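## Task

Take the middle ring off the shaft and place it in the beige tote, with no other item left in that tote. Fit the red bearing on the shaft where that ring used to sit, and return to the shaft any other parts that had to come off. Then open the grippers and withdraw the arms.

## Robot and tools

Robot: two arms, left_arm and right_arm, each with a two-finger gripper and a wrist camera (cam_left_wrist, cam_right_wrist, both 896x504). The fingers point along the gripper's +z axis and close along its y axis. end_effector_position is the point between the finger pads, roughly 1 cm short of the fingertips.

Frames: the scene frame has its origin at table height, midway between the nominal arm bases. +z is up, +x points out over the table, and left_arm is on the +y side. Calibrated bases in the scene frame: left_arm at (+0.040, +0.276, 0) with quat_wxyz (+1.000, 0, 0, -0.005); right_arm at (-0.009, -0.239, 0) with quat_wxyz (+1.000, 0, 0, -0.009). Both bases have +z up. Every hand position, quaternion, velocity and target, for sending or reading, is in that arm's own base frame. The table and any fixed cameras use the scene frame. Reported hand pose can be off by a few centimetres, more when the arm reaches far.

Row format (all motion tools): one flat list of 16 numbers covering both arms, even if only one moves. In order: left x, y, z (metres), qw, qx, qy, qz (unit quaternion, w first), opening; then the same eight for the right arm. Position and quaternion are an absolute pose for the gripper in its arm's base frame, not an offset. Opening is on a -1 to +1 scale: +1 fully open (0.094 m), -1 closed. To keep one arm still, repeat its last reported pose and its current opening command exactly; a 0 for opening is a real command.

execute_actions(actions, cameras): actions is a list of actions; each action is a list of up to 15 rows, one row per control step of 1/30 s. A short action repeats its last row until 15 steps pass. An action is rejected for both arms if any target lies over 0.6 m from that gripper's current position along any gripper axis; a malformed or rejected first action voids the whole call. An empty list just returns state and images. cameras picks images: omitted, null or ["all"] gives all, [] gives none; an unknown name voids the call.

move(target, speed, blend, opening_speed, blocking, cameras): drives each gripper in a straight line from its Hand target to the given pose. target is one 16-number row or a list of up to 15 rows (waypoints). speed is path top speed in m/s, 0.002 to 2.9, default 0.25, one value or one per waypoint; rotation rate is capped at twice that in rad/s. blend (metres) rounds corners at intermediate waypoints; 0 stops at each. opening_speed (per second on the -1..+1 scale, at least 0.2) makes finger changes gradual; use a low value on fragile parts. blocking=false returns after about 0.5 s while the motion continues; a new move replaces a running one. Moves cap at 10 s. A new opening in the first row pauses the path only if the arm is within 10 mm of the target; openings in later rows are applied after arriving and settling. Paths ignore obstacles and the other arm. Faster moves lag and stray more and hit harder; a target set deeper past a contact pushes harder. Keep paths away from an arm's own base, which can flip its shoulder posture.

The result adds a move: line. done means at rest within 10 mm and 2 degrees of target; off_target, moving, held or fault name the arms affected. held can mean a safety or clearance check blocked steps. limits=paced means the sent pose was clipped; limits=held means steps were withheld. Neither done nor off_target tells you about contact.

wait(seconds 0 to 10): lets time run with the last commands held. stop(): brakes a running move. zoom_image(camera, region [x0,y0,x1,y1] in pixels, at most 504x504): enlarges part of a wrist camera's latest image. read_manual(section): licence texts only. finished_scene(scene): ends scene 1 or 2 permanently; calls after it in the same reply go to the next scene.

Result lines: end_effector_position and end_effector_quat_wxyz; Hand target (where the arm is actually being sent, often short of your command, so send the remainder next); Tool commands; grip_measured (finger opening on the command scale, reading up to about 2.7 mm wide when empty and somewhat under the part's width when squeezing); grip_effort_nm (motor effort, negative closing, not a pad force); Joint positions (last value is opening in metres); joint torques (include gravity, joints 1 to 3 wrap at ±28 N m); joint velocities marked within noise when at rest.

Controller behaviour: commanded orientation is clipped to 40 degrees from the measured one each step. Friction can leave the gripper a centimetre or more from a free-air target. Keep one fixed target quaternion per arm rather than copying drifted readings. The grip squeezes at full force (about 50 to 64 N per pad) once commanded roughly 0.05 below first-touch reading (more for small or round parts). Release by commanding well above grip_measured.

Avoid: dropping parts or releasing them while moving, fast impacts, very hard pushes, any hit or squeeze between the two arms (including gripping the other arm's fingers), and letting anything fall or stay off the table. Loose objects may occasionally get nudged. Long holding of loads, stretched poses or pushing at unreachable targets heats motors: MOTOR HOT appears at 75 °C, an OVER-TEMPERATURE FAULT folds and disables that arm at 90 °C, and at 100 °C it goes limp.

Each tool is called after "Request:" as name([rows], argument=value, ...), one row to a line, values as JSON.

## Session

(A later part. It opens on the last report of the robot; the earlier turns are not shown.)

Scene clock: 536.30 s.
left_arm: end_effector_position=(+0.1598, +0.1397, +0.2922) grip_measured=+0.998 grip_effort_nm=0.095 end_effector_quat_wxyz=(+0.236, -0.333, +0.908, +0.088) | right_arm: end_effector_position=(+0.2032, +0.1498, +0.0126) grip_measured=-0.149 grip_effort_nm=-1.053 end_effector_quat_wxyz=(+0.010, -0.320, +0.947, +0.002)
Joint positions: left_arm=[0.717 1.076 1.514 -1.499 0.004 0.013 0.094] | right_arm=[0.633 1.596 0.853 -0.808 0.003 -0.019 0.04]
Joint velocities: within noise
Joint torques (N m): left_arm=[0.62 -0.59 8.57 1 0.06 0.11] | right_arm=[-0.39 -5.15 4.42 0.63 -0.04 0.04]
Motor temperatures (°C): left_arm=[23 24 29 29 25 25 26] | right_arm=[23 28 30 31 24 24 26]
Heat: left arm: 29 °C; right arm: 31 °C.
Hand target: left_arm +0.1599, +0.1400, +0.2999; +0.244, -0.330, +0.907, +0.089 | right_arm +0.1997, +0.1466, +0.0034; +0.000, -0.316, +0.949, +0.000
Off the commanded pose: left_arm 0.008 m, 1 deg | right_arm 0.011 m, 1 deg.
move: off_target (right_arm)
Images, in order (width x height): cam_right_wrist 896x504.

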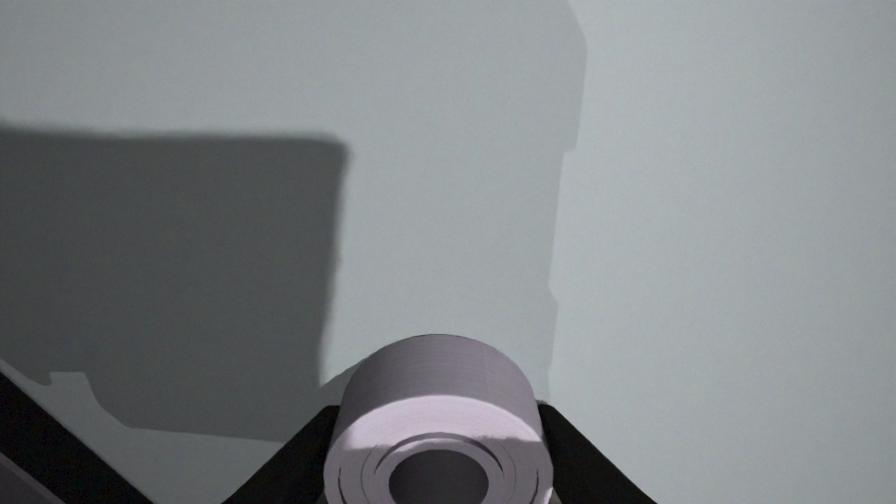

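Request:
move([
  [0.16,0.14,0.3,0.244,-0.330,0.907,0.089,1,0.2,0.15,0.12,0,-0.3165,0.9486,0,-0.25],
  [0.16,0.14,0.3,0.244,-0.330,0.907,0.089,1,0.15,0.2,0.165,0,-0.454,0.891,0,-0.25],
  [0.16,0.14,0.3,0.244,-0.330,0.907,0.089,1,0.1035,0.256,0.165,0,-0.566,0.824,0,-0.25],
], cameras=["cam_right_wrist"], speed=0.15, blend=0.02)

Request:
zoom_image(camera="cam_right_wrist", region=[340, 110, 560, 330])

Scene clock: 555.40 s.
left_arm: end_effector_position=(+0.1599, +0.1397, +0.2922) grip_measured=+0.998 grip_effort_nm=0.090 end_effector_quat_wxyz=(+0.236, -0.333, +0.908, +0.088) | right_arm: end_effector_position=(+0.1027, +0.2520, +0.1615) grip_measured=-0.149 grip_effort_nm=-1.067 end_effector_quat_wxyz=(+0.003, -0.564, +0.826, +0.000)
Joint positions: left_arm=[0.717 1.076 1.514 -1.499 0.005 0.013 0.094] | right_arm=[1.182 1.572 1.441 -1.435 0.002 -0.018 0.04]
Joint velocities: within noise
Joint torques (N m): left_arm=[0.61 -0.68 8.38 1.03 0.17 0.1] | right_arm=[0.2 -5.74 10.19 0.23 -0.02 -0.04]
Motor temperatures (°C): left_arm=[23 24 29 30 26 25 26] | right_arm=[23 28 31 30 24 24 27]
Heat: left arm: 30 °C; right arm: 31 °C.
Hand target: left_arm +0.1600, +0.1399, +0.2999; +0.244, -0.330, +0.907, +0.089 | right_arm +0.1035, +0.2559, +0.1649; +0.000, -0.566, +0.824, +0.000
Off the commanded pose: left_arm 0.008 m, 1 deg | right_arm 0.005 m, 0 deg.
move: done
Images, in order (width x height): cam_right_wrist 896x504.

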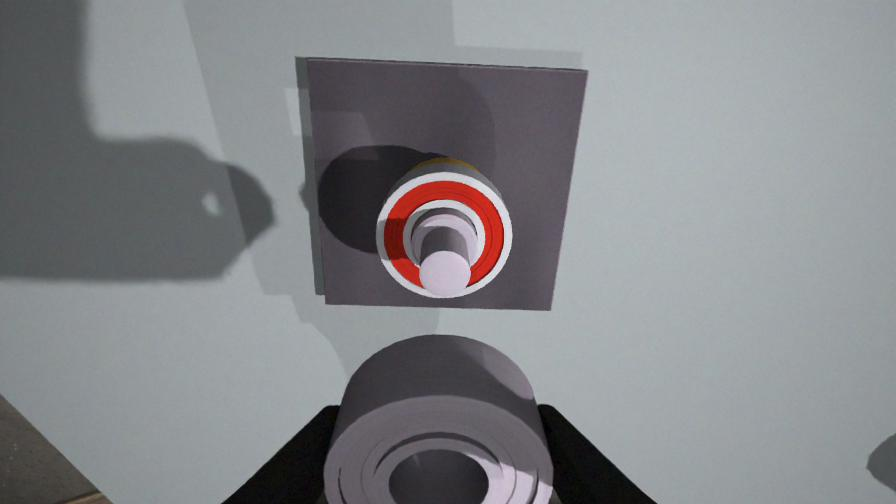

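Scaled by 2.291 from the camera's 896x504 image, which has a finer 1280x720 frame.

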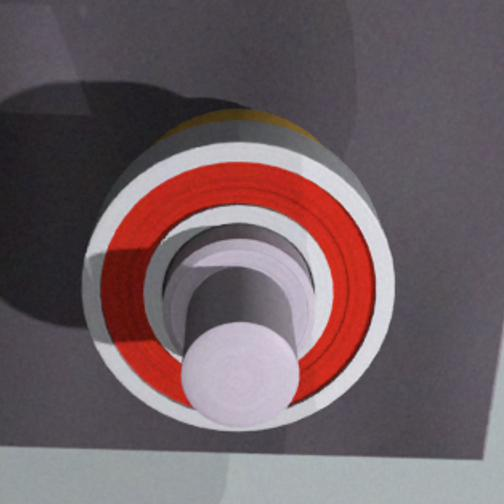

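Request:
move([
  [0.16,0.14,0.3,0.244,-0.330,0.907,0.089,1,0.105,0.254,0.15,0,-0.566,0.824,0,-0.25],
  [0.16,0.14,0.3,0.244,-0.330,0.907,0.089,1,0.105,0.2525,0.109,0,-0.566,0.824,0,-0.25],
], cameras=["cam_right_wrist"], speed=0.1)

Request:
zoom_image(camera="cam_right_wrist", region=[310, 140, 580, 400])

Scene clock: 576.93 s.
left_arm: end_effector_position=(+0.1599, +0.1397, +0.2922) grip_measured=+0.998 grip_effort_nm=0.090 end_effector_quat_wxyz=(+0.236, -0.333, +0.908, +0.088) | right_arm: end_effector_position=(+0.1040, +0.2530, +0.1160) grip_measured=-0.149 grip_effort_nm=-1.057 end_effector_quat_wxyz=(+0.004, -0.564, +0.826, +0.001)
Joint positions: left_arm=[0.717 1.076 1.514 -1.499 0.005 0.013 0.094] | right_arm=[1.179 1.572 1.26 -1.252 0.002 -0.02 0.04]
Joint velocities: within noise
Joint torques (N m): left_arm=[0.5 -0.5 8.36 1.04 0.1 0.06] | right_arm=[-0.55 -6.71 5.2 0.56 -0.03 -0.1]
Motor temperatures (°C): left_arm=[23 24 29 30 26 25 26] | right_arm=[23 28 33 30 24 24 27]
Heat: left arm: 30 °C; right arm: 33 °C.
Hand target: left_arm +0.1600, +0.1399, +0.2999; +0.244, -0.330, +0.907, +0.089 | right_arm +0.1050, +0.2524, +0.1092; +0.000, -0.566, +0.824, +0.000
Off the commanded pose: left_arm 0.008 m, 1 deg | right_arm 0.007 m, 0 deg.
move: done
Images, in order (width x height): cam_right_wrist 896x504.

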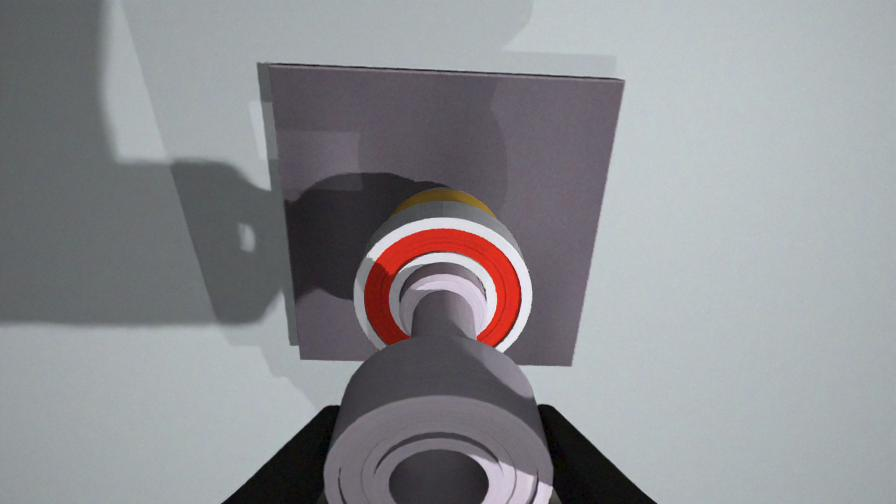

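Scaled by 1.867 from the camera's 896x504 image, which has a finer 1280x720 frame.

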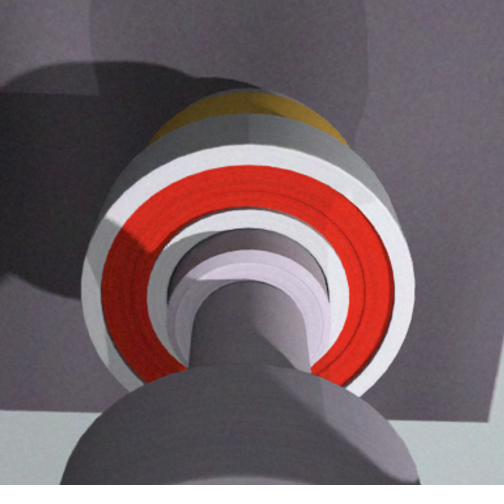

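Request:
move([
  [0.16,0.14,0.3,0.244,-0.330,0.907,0.089,1,0.106,0.256,0.135,0,-0.566,0.824,0,-0.25],
  [0.16,0.14,0.3,0.244,-0.330,0.907,0.089,1,0.1063,0.2538,0.102,0,-0.566,0.824,0,-0.25],
], cameras=["cam_right_wrist"], speed=0.1)

Request:
zoom_image(camera="cam_right_wrist", region=[310, 140, 580, 400])

Request:
zoom_image(camera="cam_right_wrist", region=[360, 390, 520, 504])

Scene clock: 593.37 s.
left_arm: end_effector_position=(+0.1598, +0.1396, +0.2922) grip_measured=+0.998 grip_effort_nm=0.100 end_effector_quat_wxyz=(+0.236, -0.333, +0.909, +0.088) | right_arm: end_effector_position=(+0.1052, +0.2540, +0.1110) grip_measured=-0.149 grip_effort_nm=-1.057 end_effector_quat_wxyz=(+0.007, -0.564, +0.826, +0.003)
Joint positions: left_arm=[0.717 1.076 1.514 -1.499 0.005 0.013 0.094] | right_arm=[1.176 1.572 1.24 -1.224 0.002 -0.023 0.04]
Joint velocities: within noise
Joint torques (N m): left_arm=[0.68 -0.59 8.57 0.98 0.09 0.12] | right_arm=[-0.51 -5.97 5.3 0.61 -0.02 -0.1]
Motor temperatures (°C): left_arm=[23 24 29 30 26 25 26] | right_arm=[23 28 32 30 24 24 27]
Heat: left arm: 30 °C; right arm: 32 °C.
Hand target: left_arm +0.1599, +0.1399, +0.2999; +0.244, -0.330, +0.907, +0.089 | right_arm +0.1063, +0.2536, +0.1022; +0.000, -0.566, +0.824, +0.000
Off the commanded pose: left_arm 0.008 m, 1 deg | right_arm 0.009 m, 1 deg.
move: done
Images, in order (width x height): cam_right_wrist 896x504.

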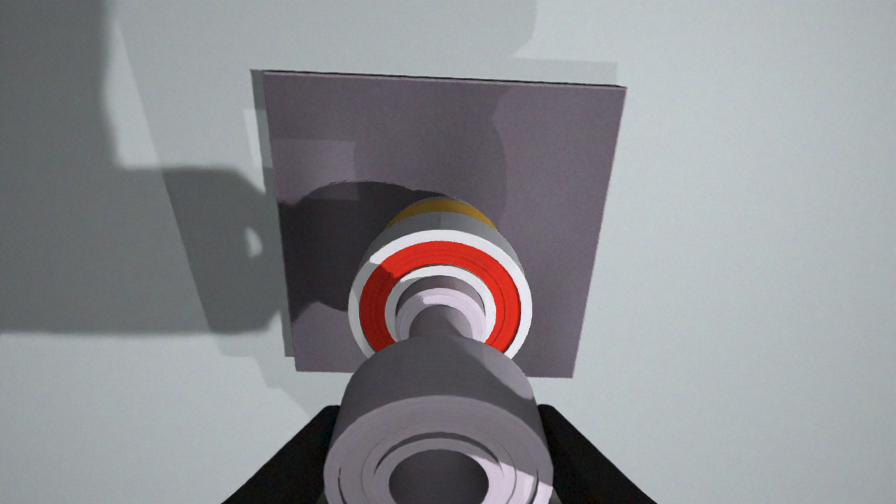

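Scaled by 1.867 from the camera's 896x504 image, which has a finer 1280x720 frame.

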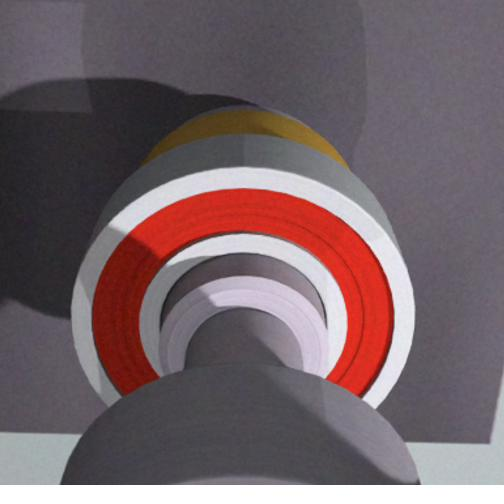

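Scaled by 3.150 from the camera's 896x504 image, which has a finer 1280x720 frame.

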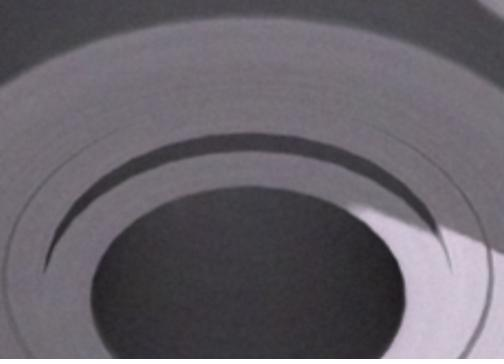

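Request:
move(target=[0.16,0.14,0.3,0.244,-0.330,0.907,0.089,1,0.1065,0.2535,0.089,0,-0.566,0.824,0,-0.25], cameras=["cam_right_wrist"], speed=0.03)

Request:
zoom_image(camera="cam_right_wrist", region=[360, 390, 520, 504])

Scene clock: 603.33 s.
left_arm: end_effector_position=(+0.1598, +0.1396, +0.2922) grip_measured=+0.998 grip_effort_nm=0.095 end_effector_quat_wxyz=(+0.236, -0.333, +0.909, +0.088) | right_arm: end_effector_position=(+0.1050, +0.2535, +0.1027) grip_measured=-0.149 grip_effort_nm=-1.062 end_effector_quat_wxyz=(+0.007, -0.564, +0.825, +0.003)
Joint positions: left_arm=[0.717 1.076 1.514 -1.499 0.005 0.013 0.094] | right_arm=[1.176 1.572 1.207 -1.19 0.002 -0.024 0.04]
Joint velocities: within noise
Joint torques (N m): left_arm=[0.55 -0.51 8.5 1.05 0.11 0.05] | right_arm=[-0.58 -5.52 4.23 0.78 -0.04 -0.12]
Motor temperatures (°C): left_arm=[23 24 29 30 26 25 26] | right_arm=[23 28 31 29 24 24 28]
Heat: left arm: 30 °C; right arm: 31 °C.
Hand target: left_arm +0.1599, +0.1399, +0.2999; +0.244, -0.330, +0.907, +0.089 | right_arm +0.1063, +0.2529, +0.0895; +0.000, -0.566, +0.824, +0.000
Off the commanded pose: left_arm 0.008 m, 1 deg | right_arm 0.014 m, 1 deg.
move: off_target (right_arm)
Images, in order (width x height): cam_right_wrist 896x504.

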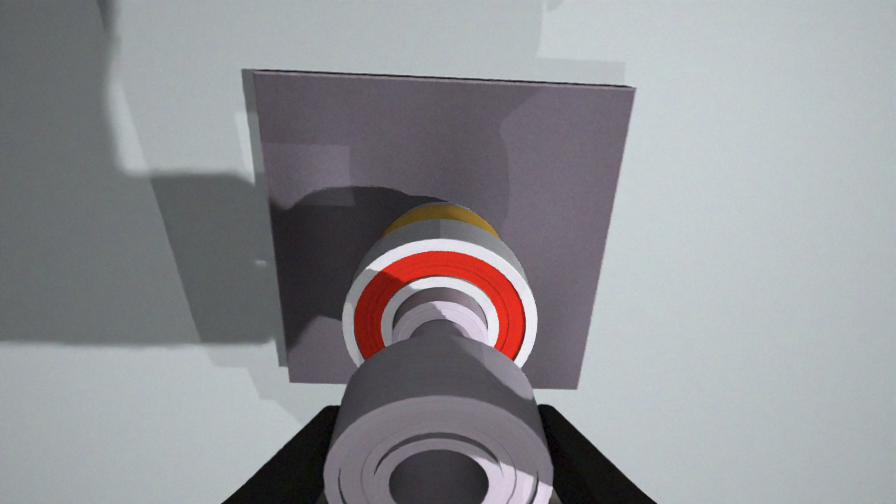

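Scaled by 3.150 from the camera's 896x504 image, which has a finer 1280x720 frame.

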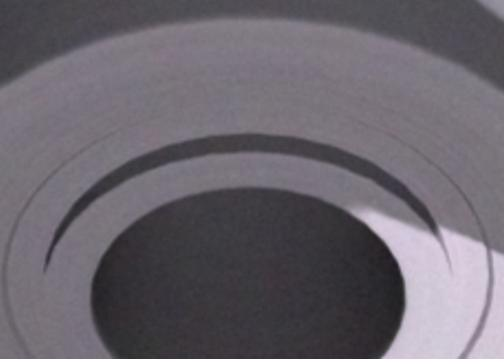

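Request:
move(target=[0.16,0.14,0.3,0.244,-0.330,0.907,0.089,1,0.1075,0.2575,0.089,0,-0.566,0.824,0,-0.25], cameras=["cam_right_wrist"], speed=0.02)

Request:
zoom_image(camera="cam_right_wrist", region=[310, 140, 580, 400])

Scene clock: 629.63 s.
left_arm: end_effector_position=(+0.1598, +0.1396, +0.2922) grip_measured=+0.998 grip_effort_nm=0.095 end_effector_quat_wxyz=(+0.236, -0.333, +0.909, +0.088) | right_arm: end_effector_position=(+0.1050, +0.2534, +0.1024) grip_measured=-0.149 grip_effort_nm=-1.067 end_effector_quat_wxyz=(+0.007, -0.565, +0.825, +0.003)
Joint positions: left_arm=[0.717 1.076 1.514 -1.499 0.005 0.013 0.094] | right_arm=[1.176 1.574 1.207 -1.19 0.002 -0.024 0.04]
Joint velocities: within noise
Joint torques (N m): left_arm=[0.54 -0.65 8.51 1.05 0.11 0.09] | right_arm=[-0.38 -4.37 5.52 0.77 -0.04 -0.08]
Motor temperatures (°C): left_arm=[23 24 29 30 26 25 25] | right_arm=[23 28 31 30 24 24 28]
Heat: left arm: 30 °C; right arm: 31 °C.
Hand target: left_arm +0.1599, +0.1399, +0.2999; +0.244, -0.330, +0.907, +0.089 | right_arm +0.1073, +0.2568, +0.0894; +0.000, -0.566, +0.824, +0.000
Off the commanded pose: left_arm 0.008 m, 1 deg | right_arm 0.014 m, 1 deg.
move: off_target (right_arm)
Images, in order (width x height): cam_right_wrist 896x504.

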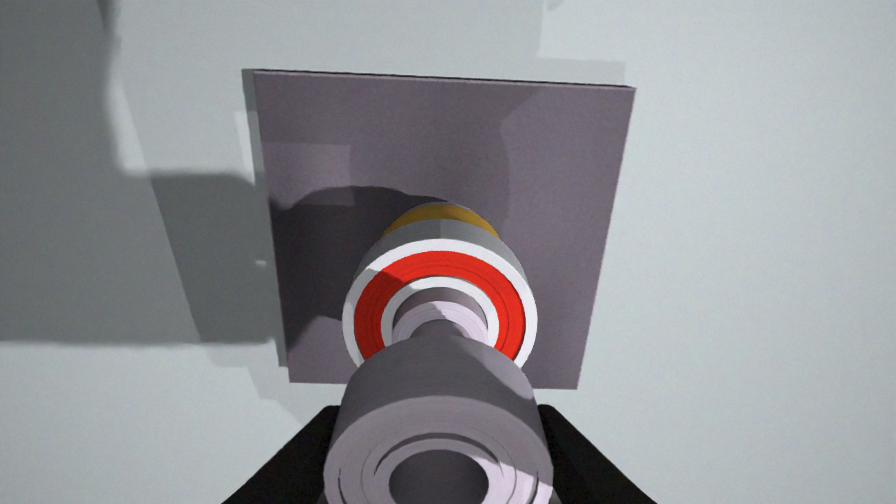

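Scaled by 1.867 from the camera's 896x504 image, which has a finer 1280x720 frame.

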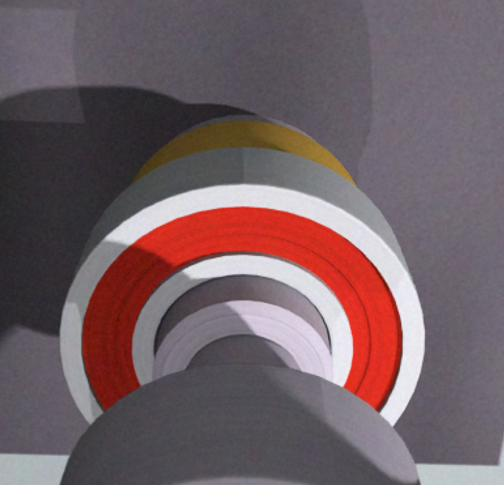

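Request:
move(target=[0.16,0.14,0.3,0.244,-0.330,0.907,0.089,1,0.1085,0.261,0.09,0,-0.566,0.824,0,-0.25], cameras=["cam_right_wrist"], speed=0.02)

Request:
zoom_image(camera="cam_right_wrist", region=[360, 390, 520, 504])

Scene clock: 637.57 s.
left_arm: end_effector_position=(+0.1598, +0.1396, +0.2922) grip_measured=+0.998 grip_effort_nm=0.095 end_effector_quat_wxyz=(+0.236, -0.333, +0.909, +0.088) | right_arm: end_effector_position=(+0.1050, +0.2534, +0.1021) grip_measured=-0.149 grip_effort_nm=-1.062 end_effector_quat_wxyz=(+0.006, -0.565, +0.825, +0.003)
Joint positions: left_arm=[0.717 1.076 1.514 -1.499 0.005 0.013 0.094] | right_arm=[1.176 1.575 1.207 -1.19 0.002 -0.024 0.04]
Joint velocities: within noise
Joint torques (N m): left_arm=[0.69 -0.79 8.43 1.05 0.13 0.1] | right_arm=[-0.32 -3.41 7.09 0.74 -0.02 -0.06]
Motor temperatures (°C): left_arm=[23 24 29 30 26 25 25] | right_arm=[23 28 31 30 24 24 28]
Heat: left arm: 30 °C; right arm: 31 °C.
Hand target: left_arm +0.1599, +0.1399, +0.2999; +0.244, -0.330, +0.907, +0.089 | right_arm +0.1083, +0.2602, +0.0902; +0.000, -0.566, +0.824, +0.000
Off the commanded pose: left_arm 0.008 m, 1 deg | right_arm 0.015 m, 1 deg.
move: off_target (right_arm)
Images, in order (width x height): cam_right_wrist 896x504.

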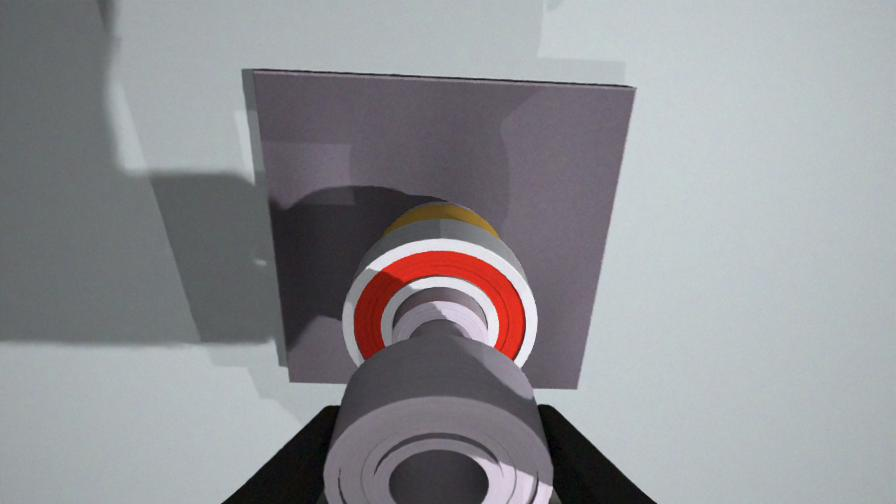

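Scaled by 3.150 from the camera's 896x504 image, which has a finer 1280x720 frame.

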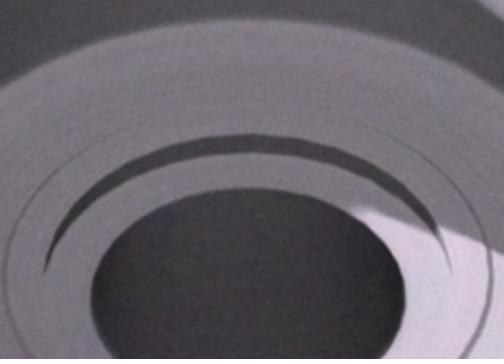

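Request:
move([
  [0.16,0.14,0.3,0.244,-0.330,0.907,0.089,1,0.107,0.257,0.125,0,-0.566,0.824,0,-0.25],
  [0.16,0.14,0.3,0.244,-0.330,0.907,0.089,1,0.1069,0.255,0.099,0,-0.566,0.824,0,-0.25],
  [0.16,0.14,0.3,0.244,-0.330,0.907,0.089,1,0.107,0.255,0.088,0,-0.566,0.824,0,-0.25],
], cameras=["cam_right_wrist"], speed=[0.08,0.08,0.03])

Request:
zoom_image(camera="cam_right_wrist", region=[360, 390, 520, 504])

Scene clock: 651.33 s.
left_arm: end_effector_position=(+0.1598, +0.1396, +0.2922) grip_measured=+0.998 grip_effort_nm=0.095 end_effector_quat_wxyz=(+0.236, -0.333, +0.909, +0.088) | right_arm: end_effector_position=(+0.1051, +0.2536, +0.1022) grip_measured=-0.149 grip_effort_nm=-1.062 end_effector_quat_wxyz=(+0.002, -0.565, +0.825, +0.000)
Joint positions: left_arm=[0.717 1.076 1.514 -1.499 0.005 0.013 0.094] | right_arm=[1.176 1.585 1.218 -1.201 0.002 -0.024 0.04]
Joint velocities: within noise
Joint torques (N m): left_arm=[0.62 -0.46 8.73 1.02 0.1 0.09] | right_arm=[-0.54 -6.08 3.45 0.88 -0.03 -0.1]
Motor temperatures (°C): left_arm=[23 24 29 31 26 25 25] | right_arm=[23 27 31 29 24 24 28]
Heat: left arm: 31 °C; right arm: 31 °C.
Hand target: left_arm +0.1599, +0.1399, +0.2999; +0.244, -0.330, +0.907, +0.089 | right_arm +0.1068, +0.2544, +0.0885; +0.000, -0.566, +0.824, +0.000
Off the commanded pose: left_arm 0.008 m, 1 deg | right_arm 0.014 m, 0 deg.
move: off_target (right_arm)
Images, in order (width x height): cam_right_wrist 896x504.

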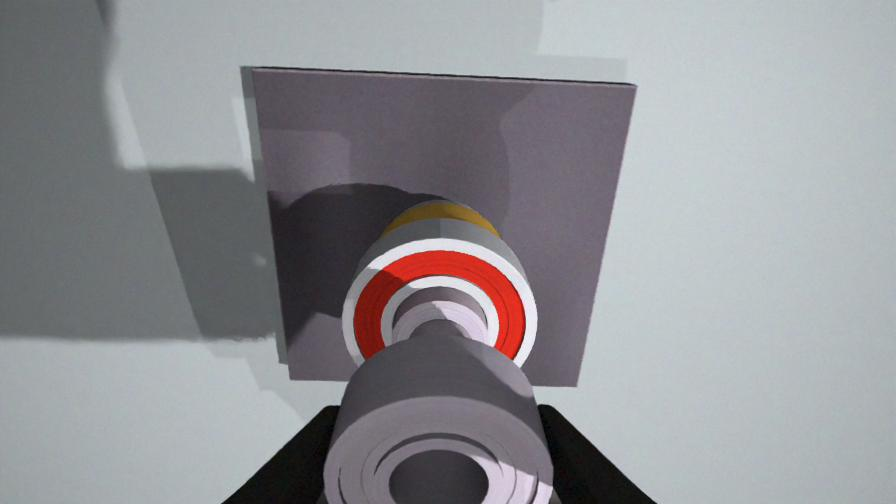

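Scaled by 3.150 from the camera's 896x504 image, which has a finer 1280x720 frame.

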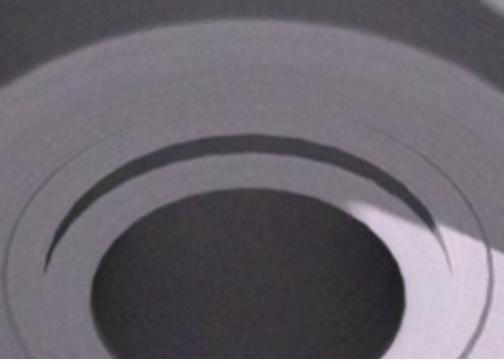

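Request:
move([
  [0.16,0.14,0.3,0.244,-0.330,0.907,0.089,1,0.108,0.262,0.125,0,-0.566,0.824,0,-0.25],
  [0.16,0.14,0.3,0.244,-0.330,0.907,0.089,1,0.108,0.2575,0.10,0,-0.566,0.824,0,-0.25],
  [0.16,0.14,0.3,0.244,-0.330,0.907,0.089,1,0.108,0.2575,0.088,0,-0.566,0.824,0,-0.25],
], cameras=["cam_right_wrist"], speed=[0.08,0.08,0.03])

Request:
zoom_image(camera="cam_right_wrist", region=[310, 140, 580, 400])

Scene clock: 663.97 s.
left_arm: end_effector_position=(+0.1598, +0.1396, +0.2922) grip_measured=+0.998 grip_effort_nm=0.095 end_effector_quat_wxyz=(+0.236, -0.333, +0.909, +0.088) | right_arm: end_effector_position=(+0.1062, +0.2564, +0.1023) grip_measured=-0.149 grip_effort_nm=-1.062 end_effector_quat_wxyz=(+0.006, -0.565, +0.825, +0.002)
Joint positions: left_arm=[0.717 1.076 1.514 -1.499 0.005 0.013 0.094] | right_arm=[1.176 1.588 1.221 -1.192 0.002 -0.024 0.04]
Joint velocities: within noise
Joint torques (N m): left_arm=[0.65 -0.66 8.58 1.02 0.11 0.11] | right_arm=[-0.53 -5.63 4.11 0.81 -0.02 -0.1]
Motor temperatures (°C): left_arm=[23 24 30 31 26 25 25] | right_arm=[23 27 31 29 24 24 28]
Heat: left arm: 31 °C; right arm: 31 °C.
Hand target: left_arm +0.1599, +0.1399, +0.2999; +0.244, -0.330, +0.907, +0.089 | right_arm +0.1078, +0.2568, +0.0885; +0.000, -0.566, +0.824, +0.000
Off the commanded pose: left_arm 0.008 m, 1 deg | right_arm 0.014 m, 1 deg.
move: off_target (right_arm)
Images, in order (width x height): cam_right_wrist 896x504.

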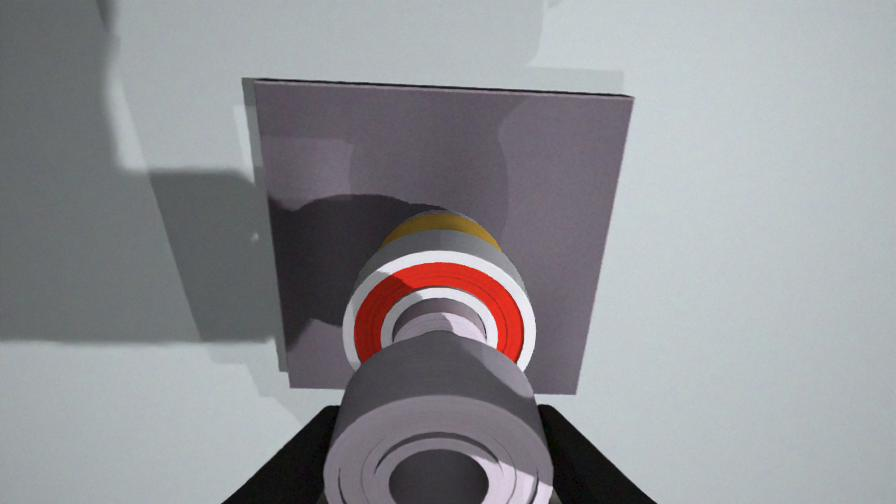

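Scaled by 1.867 from the camera's 896x504 image, which has a finer 1280x720 frame.

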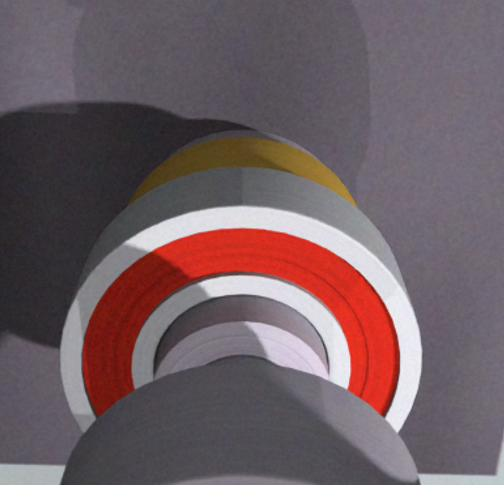

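Request:
move([
  [0.16,0.14,0.3,0.244,-0.330,0.907,0.089,1,0.1075,0.261,0.125,0,-0.566,0.824,0,-0.25],
  [0.16,0.14,0.3,0.244,-0.330,0.907,0.089,1,0.1075,0.2562,0.10,0,-0.566,0.824,0,-0.25],
  [0.16,0.14,0.3,0.244,-0.330,0.907,0.089,1,0.1075,0.2560,0.088,0,-0.566,0.824,0,-0.25],
], cameras=["cam_right_wrist"], speed=[0.08,0.08,0.03])

Request:
zoom_image(camera="cam_right_wrist", region=[310, 140, 580, 400])

Scene clock: 675.33 s.
left_arm: end_effector_position=(+0.1598, +0.1396, +0.2922) grip_measured=+0.998 grip_effort_nm=0.085 end_effector_quat_wxyz=(+0.236, -0.333, +0.909, +0.088) | right_arm: end_effector_position=(+0.1057, +0.2552, +0.0981) grip_measured=-0.149 grip_effort_nm=-1.057 end_effector_quat_wxyz=(+0.004, -0.565, +0.825, +0.001)
Joint positions: left_arm=[0.717 1.076 1.514 -1.499 0.005 0.013 0.094] | right_arm=[1.176 1.588 1.205 -1.178 0.002 -0.024 0.04]
Joint velocities: within noise
Joint torques (N m): left_arm=[0.42 -0.64 8.57 1.03 0.1 0.1] | right_arm=[-0.58 -6 5.07 0.7 -0.03 -0.1]
Motor temperatures (°C): left_arm=[23 24 30 31 26 25 25] | right_arm=[23 27 31 29 24 24 28]
Heat: left arm: 31 °C; right arm: 31 °C.
Hand target: left_arm +0.1599, +0.1399, +0.2999; +0.244, -0.330, +0.907, +0.089 | right_arm +0.1074, +0.2557, +0.0883; +0.000, -0.566, +0.824, +0.000
Off the commanded pose: left_arm 0.008 m, 1 deg | right_arm 0.010 m, 1 deg.
move: done
Images, in order (width x height): cam_right_wrist 896x504.

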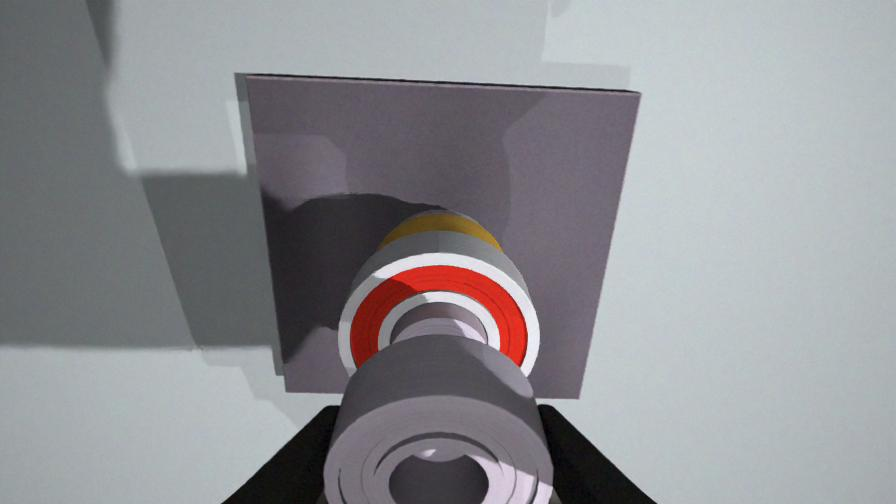

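Scaled by 1.867 from the camera's 896x504 image, which has a finer 1280x720 frame.

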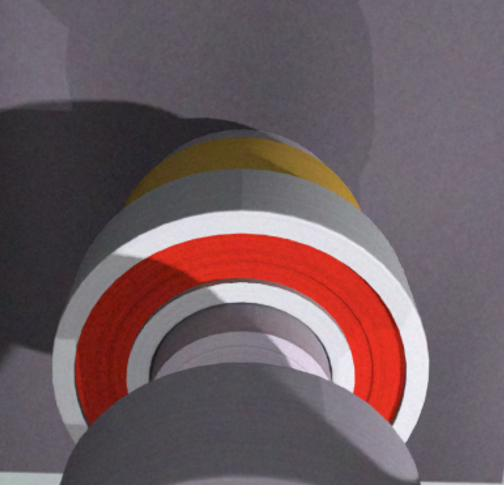

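Shaft is entering the bore. Continue down.

Request:
move(target=[0.16,0.14,0.3,0.244,-0.330,0.907,0.089,1,0.1075,0.2555,0.078,0,-0.566,0.824,0,-0.25], cameras=["cam_right_wrist"], speed=0.03)

Request:
zoom_image(camera="cam_right_wrist", region=[360, 390, 520, 504])

Scene clock: 686.73 s.
left_arm: end_effector_position=(+0.1598, +0.1396, +0.2922) grip_measured=+0.998 grip_effort_nm=0.090 end_effector_quat_wxyz=(+0.236, -0.333, +0.909, +0.088) | right_arm: end_effector_position=(+0.1058, +0.2554, +0.0896) grip_measured=-0.149 grip_effort_nm=-1.062 end_effector_quat_wxyz=(+0.007, -0.565, +0.825, +0.003)
Joint positions: left_arm=[0.717 1.076 1.514 -1.499 0.005 0.013 0.094] | right_arm=[1.176 1.588 1.17 -1.138 0.002 -0.024 0.04]
Joint velocities: within noise
Joint torques (N m): left_arm=[0.55 -0.43 8.61 1.03 0.16 0.07] | right_arm=[-0.69 -5.49 5.03 0.72 -0.04 -0.1]
Motor temperatures (°C): left_arm=[23 24 30 31 26 25 25] | right_arm=[23 27 31 29 24 24 29]
Heat: left arm: 31 °C; right arm: 31 °C.
Hand target: left_arm +0.1599, +0.1399, +0.2999; +0.244, -0.330, +0.907, +0.089 | right_arm +0.1074, +0.2551, +0.0784; +0.000, -0.566, +0.824, +0.000
Off the commanded pose: left_arm 0.008 m, 1 deg | right_arm 0.012 m, 1 deg.
move: off_target (right_arm)
Images, in order (width x height): cam_right_wrist 896x504.

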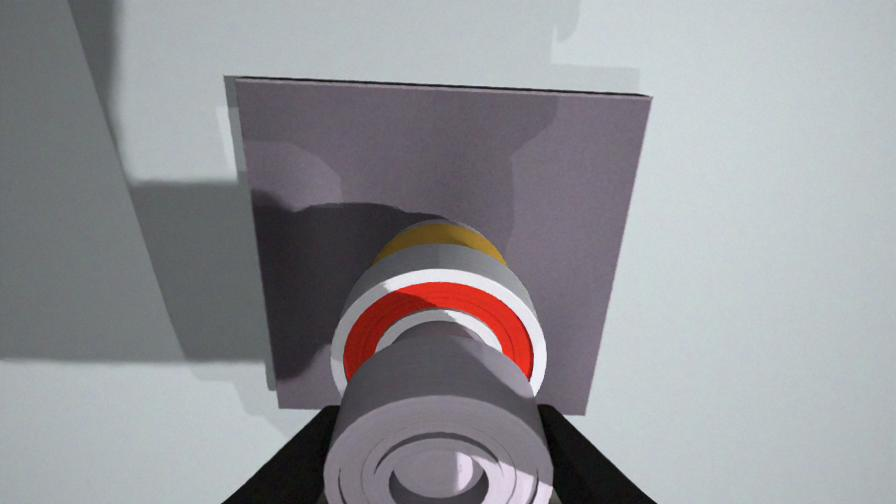

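Scaled by 3.150 from the camera's 896x504 image, which has a finer 1280x720 frame.

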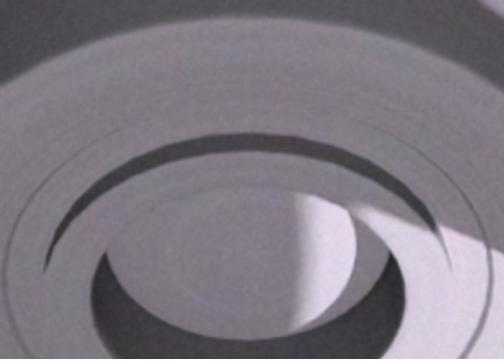

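Good; push to seat (pinch ≈ .079).

Request:
move(target=[0.16,0.14,0.3,0.244,-0.330,0.907,0.089,1,0.1075,0.2552,0.068,0,-0.566,0.824,0,-0.25], cameras=[], speed=0.03)

Request:
move(target=[0.16,0.14,0.3,0.244,-0.330,0.907,0.089,1,0.1075,0.2550,0.061,0,-0.566,0.824,0,-0.25], cameras=["cam_right_wrist"], speed=0.03)

Scene clock: 694.20 s.
left_arm: end_effector_position=(+0.1598, +0.1396, +0.2922) grip_measured=+0.998 grip_effort_nm=0.090 end_effector_quat_wxyz=(+0.236, -0.333, +0.909, +0.088) | right_arm: end_effector_position=(+0.1062, +0.2552, +0.0809) grip_measured=-0.149 grip_effort_nm=-1.062 end_effector_quat_wxyz=(+0.006, -0.564, +0.826, +0.002)
Joint positions: left_arm=[0.717 1.076 1.514 -1.499 0.005 0.013 0.094] | right_arm=[1.174 1.597 1.144 -1.105 0.002 -0.025 0.04]
Joint velocities: within noise
Joint torques (N m): left_arm=[0.68 -0.69 8.53 1.03 0.13 0.08] | right_arm=[-0.46 -5.67 4.45 0.76 -0.04 -0.11]
Motor temperatures (°C): left_arm=[23 24 30 31 26 25 25] | right_arm=[23 27 31 29 24 24 29]
Heat: left arm: 31 °C; right arm: 31 °C.
Hand target: left_arm +0.1599, +0.1399, +0.2999; +0.244, -0.330, +0.907, +0.089 | right_arm +0.1073, +0.2547, +0.0685; +0.000, -0.566, +0.824, +0.000
Off the commanded pose: left_arm 0.008 m, 1 deg | right_arm 0.013 m, 1 deg.
move: off_target (right_arm)
No camera images: "cameras" was empty.

Scene clock: 694.90 s.
left_arm: end_effector_position=(+0.1598, +0.1396, +0.2922) grip_measured=+0.998 grip_effort_nm=0.095 end_effector_quat_wxyz=(+0.236, -0.333, +0.909, +0.088) | right_arm: end_effector_position=(+0.1061, +0.2551, +0.0800) grip_measured=-0.149 grip_effort_nm=-1.062 end_effector_quat_wxyz=(+0.006, -0.564, +0.826, +0.002)
Joint positions: left_arm=[0.717 1.076 1.514 -1.499 0.005 0.013 0.094] | right_arm=[1.174 1.597 1.141 -1.102 0.002 -0.025 0.04]
Joint velocities: within noise
Joint torques (N m): left_arm=[0.36 -0.76 8.68 1.03 0.13 0.08] | right_arm=[-0.53 -5.31 2.85 1 -0.02 -0.11]
Motor temperatures (°C): left_arm=[23 24 30 31 26 25 25] | right_arm=[23 27 31 29 24 24 29]
Heat: left arm: 31 °C; right arm: 31 °C.
Hand target: left_arm +0.1599, +0.1399, +0.2999; +0.244, -0.330, +0.907, +0.089 | right_arm +0.1070, +0.2540, +0.0620; +0.000, -0.566, +0.824, +0.000
Off the commanded pose: left_arm 0.008 m, 1 deg | right_arm 0.019 m, 1 deg.
move: off_target (right_arm)
Images, in order (width x height): cam_right_wrist 896x504.

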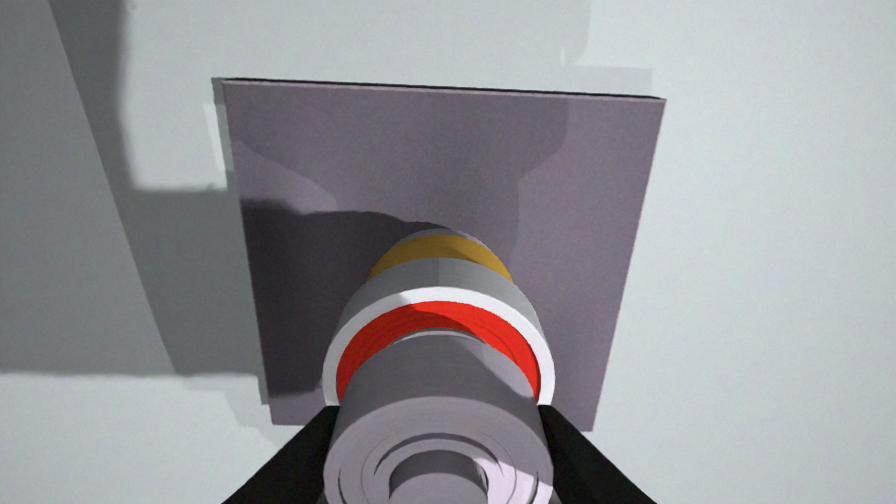

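Request:
move([
  [0.16,0.14,0.3,0.244,-0.330,0.907,0.089,1,0.107,0.255,0.068,0,-0.566,0.824,0,0.4],
  [0.16,0.14,0.3,0.244,-0.330,0.907,0.089,1,0.106,0.255,0.165,0,-0.566,0.824,0,0.4],
], cameras=["cam_right_wrist"], speed=0.1, opening_speed=0.8)

Request:
zoom_image(camera="cam_right_wrist", region=[340, 110, 560, 330])

Request:
move(target=[0.16,0.14,0.3,0.244,-0.330,0.907,0.089,1,0.24,0.03,0.27,0.25,-0.1,0.963,0.02,1], cameras=["cam_right_wrist"])

Scene clock: 710.97 s.
left_arm: end_effector_position=(+0.1598, +0.1396, +0.2922) grip_measured=+0.998 grip_effort_nm=0.095 end_effector_quat_wxyz=(+0.236, -0.333, +0.909, +0.088) | right_arm: end_effector_position=(+0.1057, +0.2541, +0.1565) grip_measured=+0.398 grip_effort_nm=0.081 end_effector_quat_wxyz=(-0.005, -0.564, +0.826, -0.005)
Joint positions: left_arm=[0.717 1.076 1.514 -1.499 0.005 0.013 0.094] | right_arm=[1.174 1.599 1.448 -1.433 0.002 -0.025 0.066]
Joint velocities: within noise
Joint torques (N m): left_arm=[0.64 -0.53 8.57 0.98 0.1 0.11] | right_arm=[-0.03 -8.21 9.42 0.2 -0.03 -0.05]
Motor temperatures (°C): left_arm=[23 24 30 31 26 25 25] | right_arm=[23 27 30 29 24 24 29]
Heat: left arm: 31 °C; right arm: 30 °C.
Hand target: left_arm +0.1599, +0.1399, +0.2999; +0.244, -0.330, +0.907, +0.089 | right_arm +0.1060, +0.2549, +0.1649; +0.000, -0.566, +0.824, +0.000
Off the commanded pose: left_arm 0.008 m, 1 deg | right_arm 0.009 m, 1 deg.
move: done
Images, in order (width x height): cam_right_wrist 896x504.

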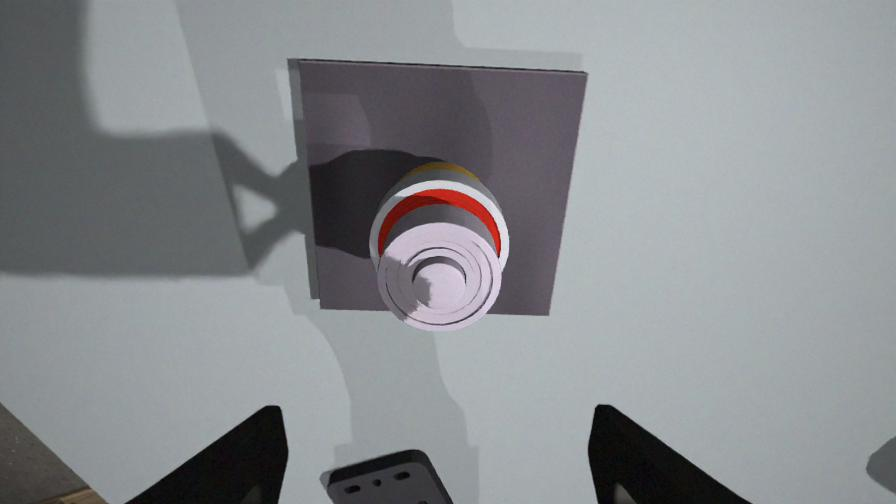

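Scaled by 2.291 from the camera's 896x504 image, which has a finer 1280x720 frame.

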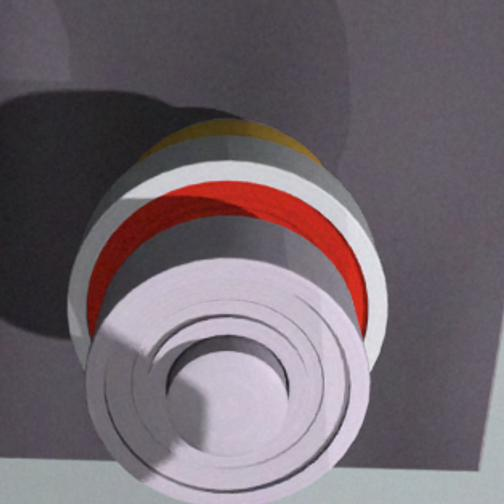

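Scene clock: 713.90 s.
left_arm: end_effector_position=(+0.1598, +0.1396, +0.2922) grip_measured=+0.998 grip_effort_nm=0.095 end_effector_quat_wxyz=(+0.236, -0.333, +0.909, +0.088) | right_arm: end_effector_position=(+0.2353, +0.0289, +0.2566) grip_measured=+0.998 grip_effort_nm=0.085 end_effector_quat_wxyz=(+0.224, -0.096, +0.970, +0.017)
Joint positions: left_arm=[0.717 1.076 1.514 -1.499 0.005 0.013 0.094] | right_arm=[0.091 1.133 1.4 -1.386 -0.036 -0.099 0.094]
Joint velocities: within noise
Joint torques (N m): left_arm=[0.64 -0.51 8.64 1.02 0.13 0.05] | right_arm=[-0.47 -3.38 9.58 1.39 -0.14 -0.11]
Motor temperatures (°C): left_arm=[23 24 30 31 26 25 25] | right_arm=[23 27 31 29 24 24 28]
Heat: left arm: 31 °C; right arm: 31 °C.
Hand target: left_arm +0.1599, +0.1399, +0.2999; +0.244, -0.330, +0.907, +0.089 | right_arm +0.2396, +0.0299, +0.2700; +0.250, -0.100, +0.963, +0.020
Off the commanded pose: left_arm 0.008 m, 1 deg | right_arm 0.014 m, 3 deg.
move: off_target (right_arm)
Images, in order (width x height): cam_right_wrist 896x504.

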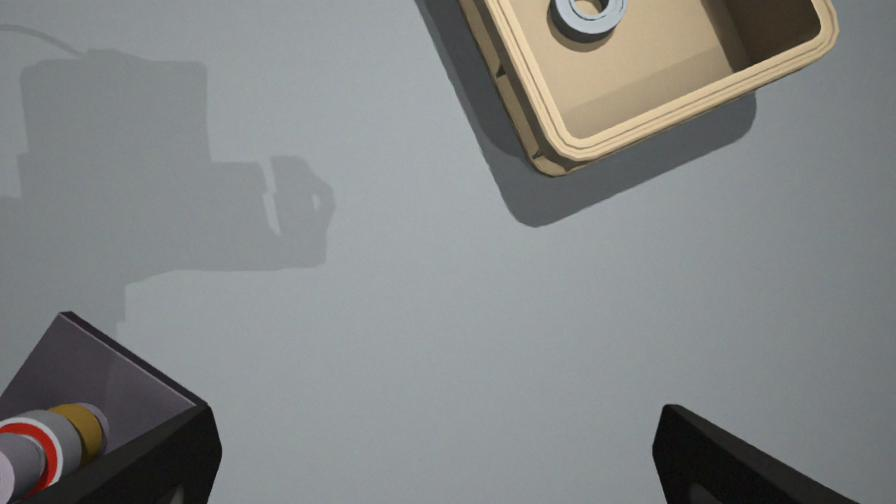

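Request:
finished_scene(scene=2)

The scene is finished: the task was done.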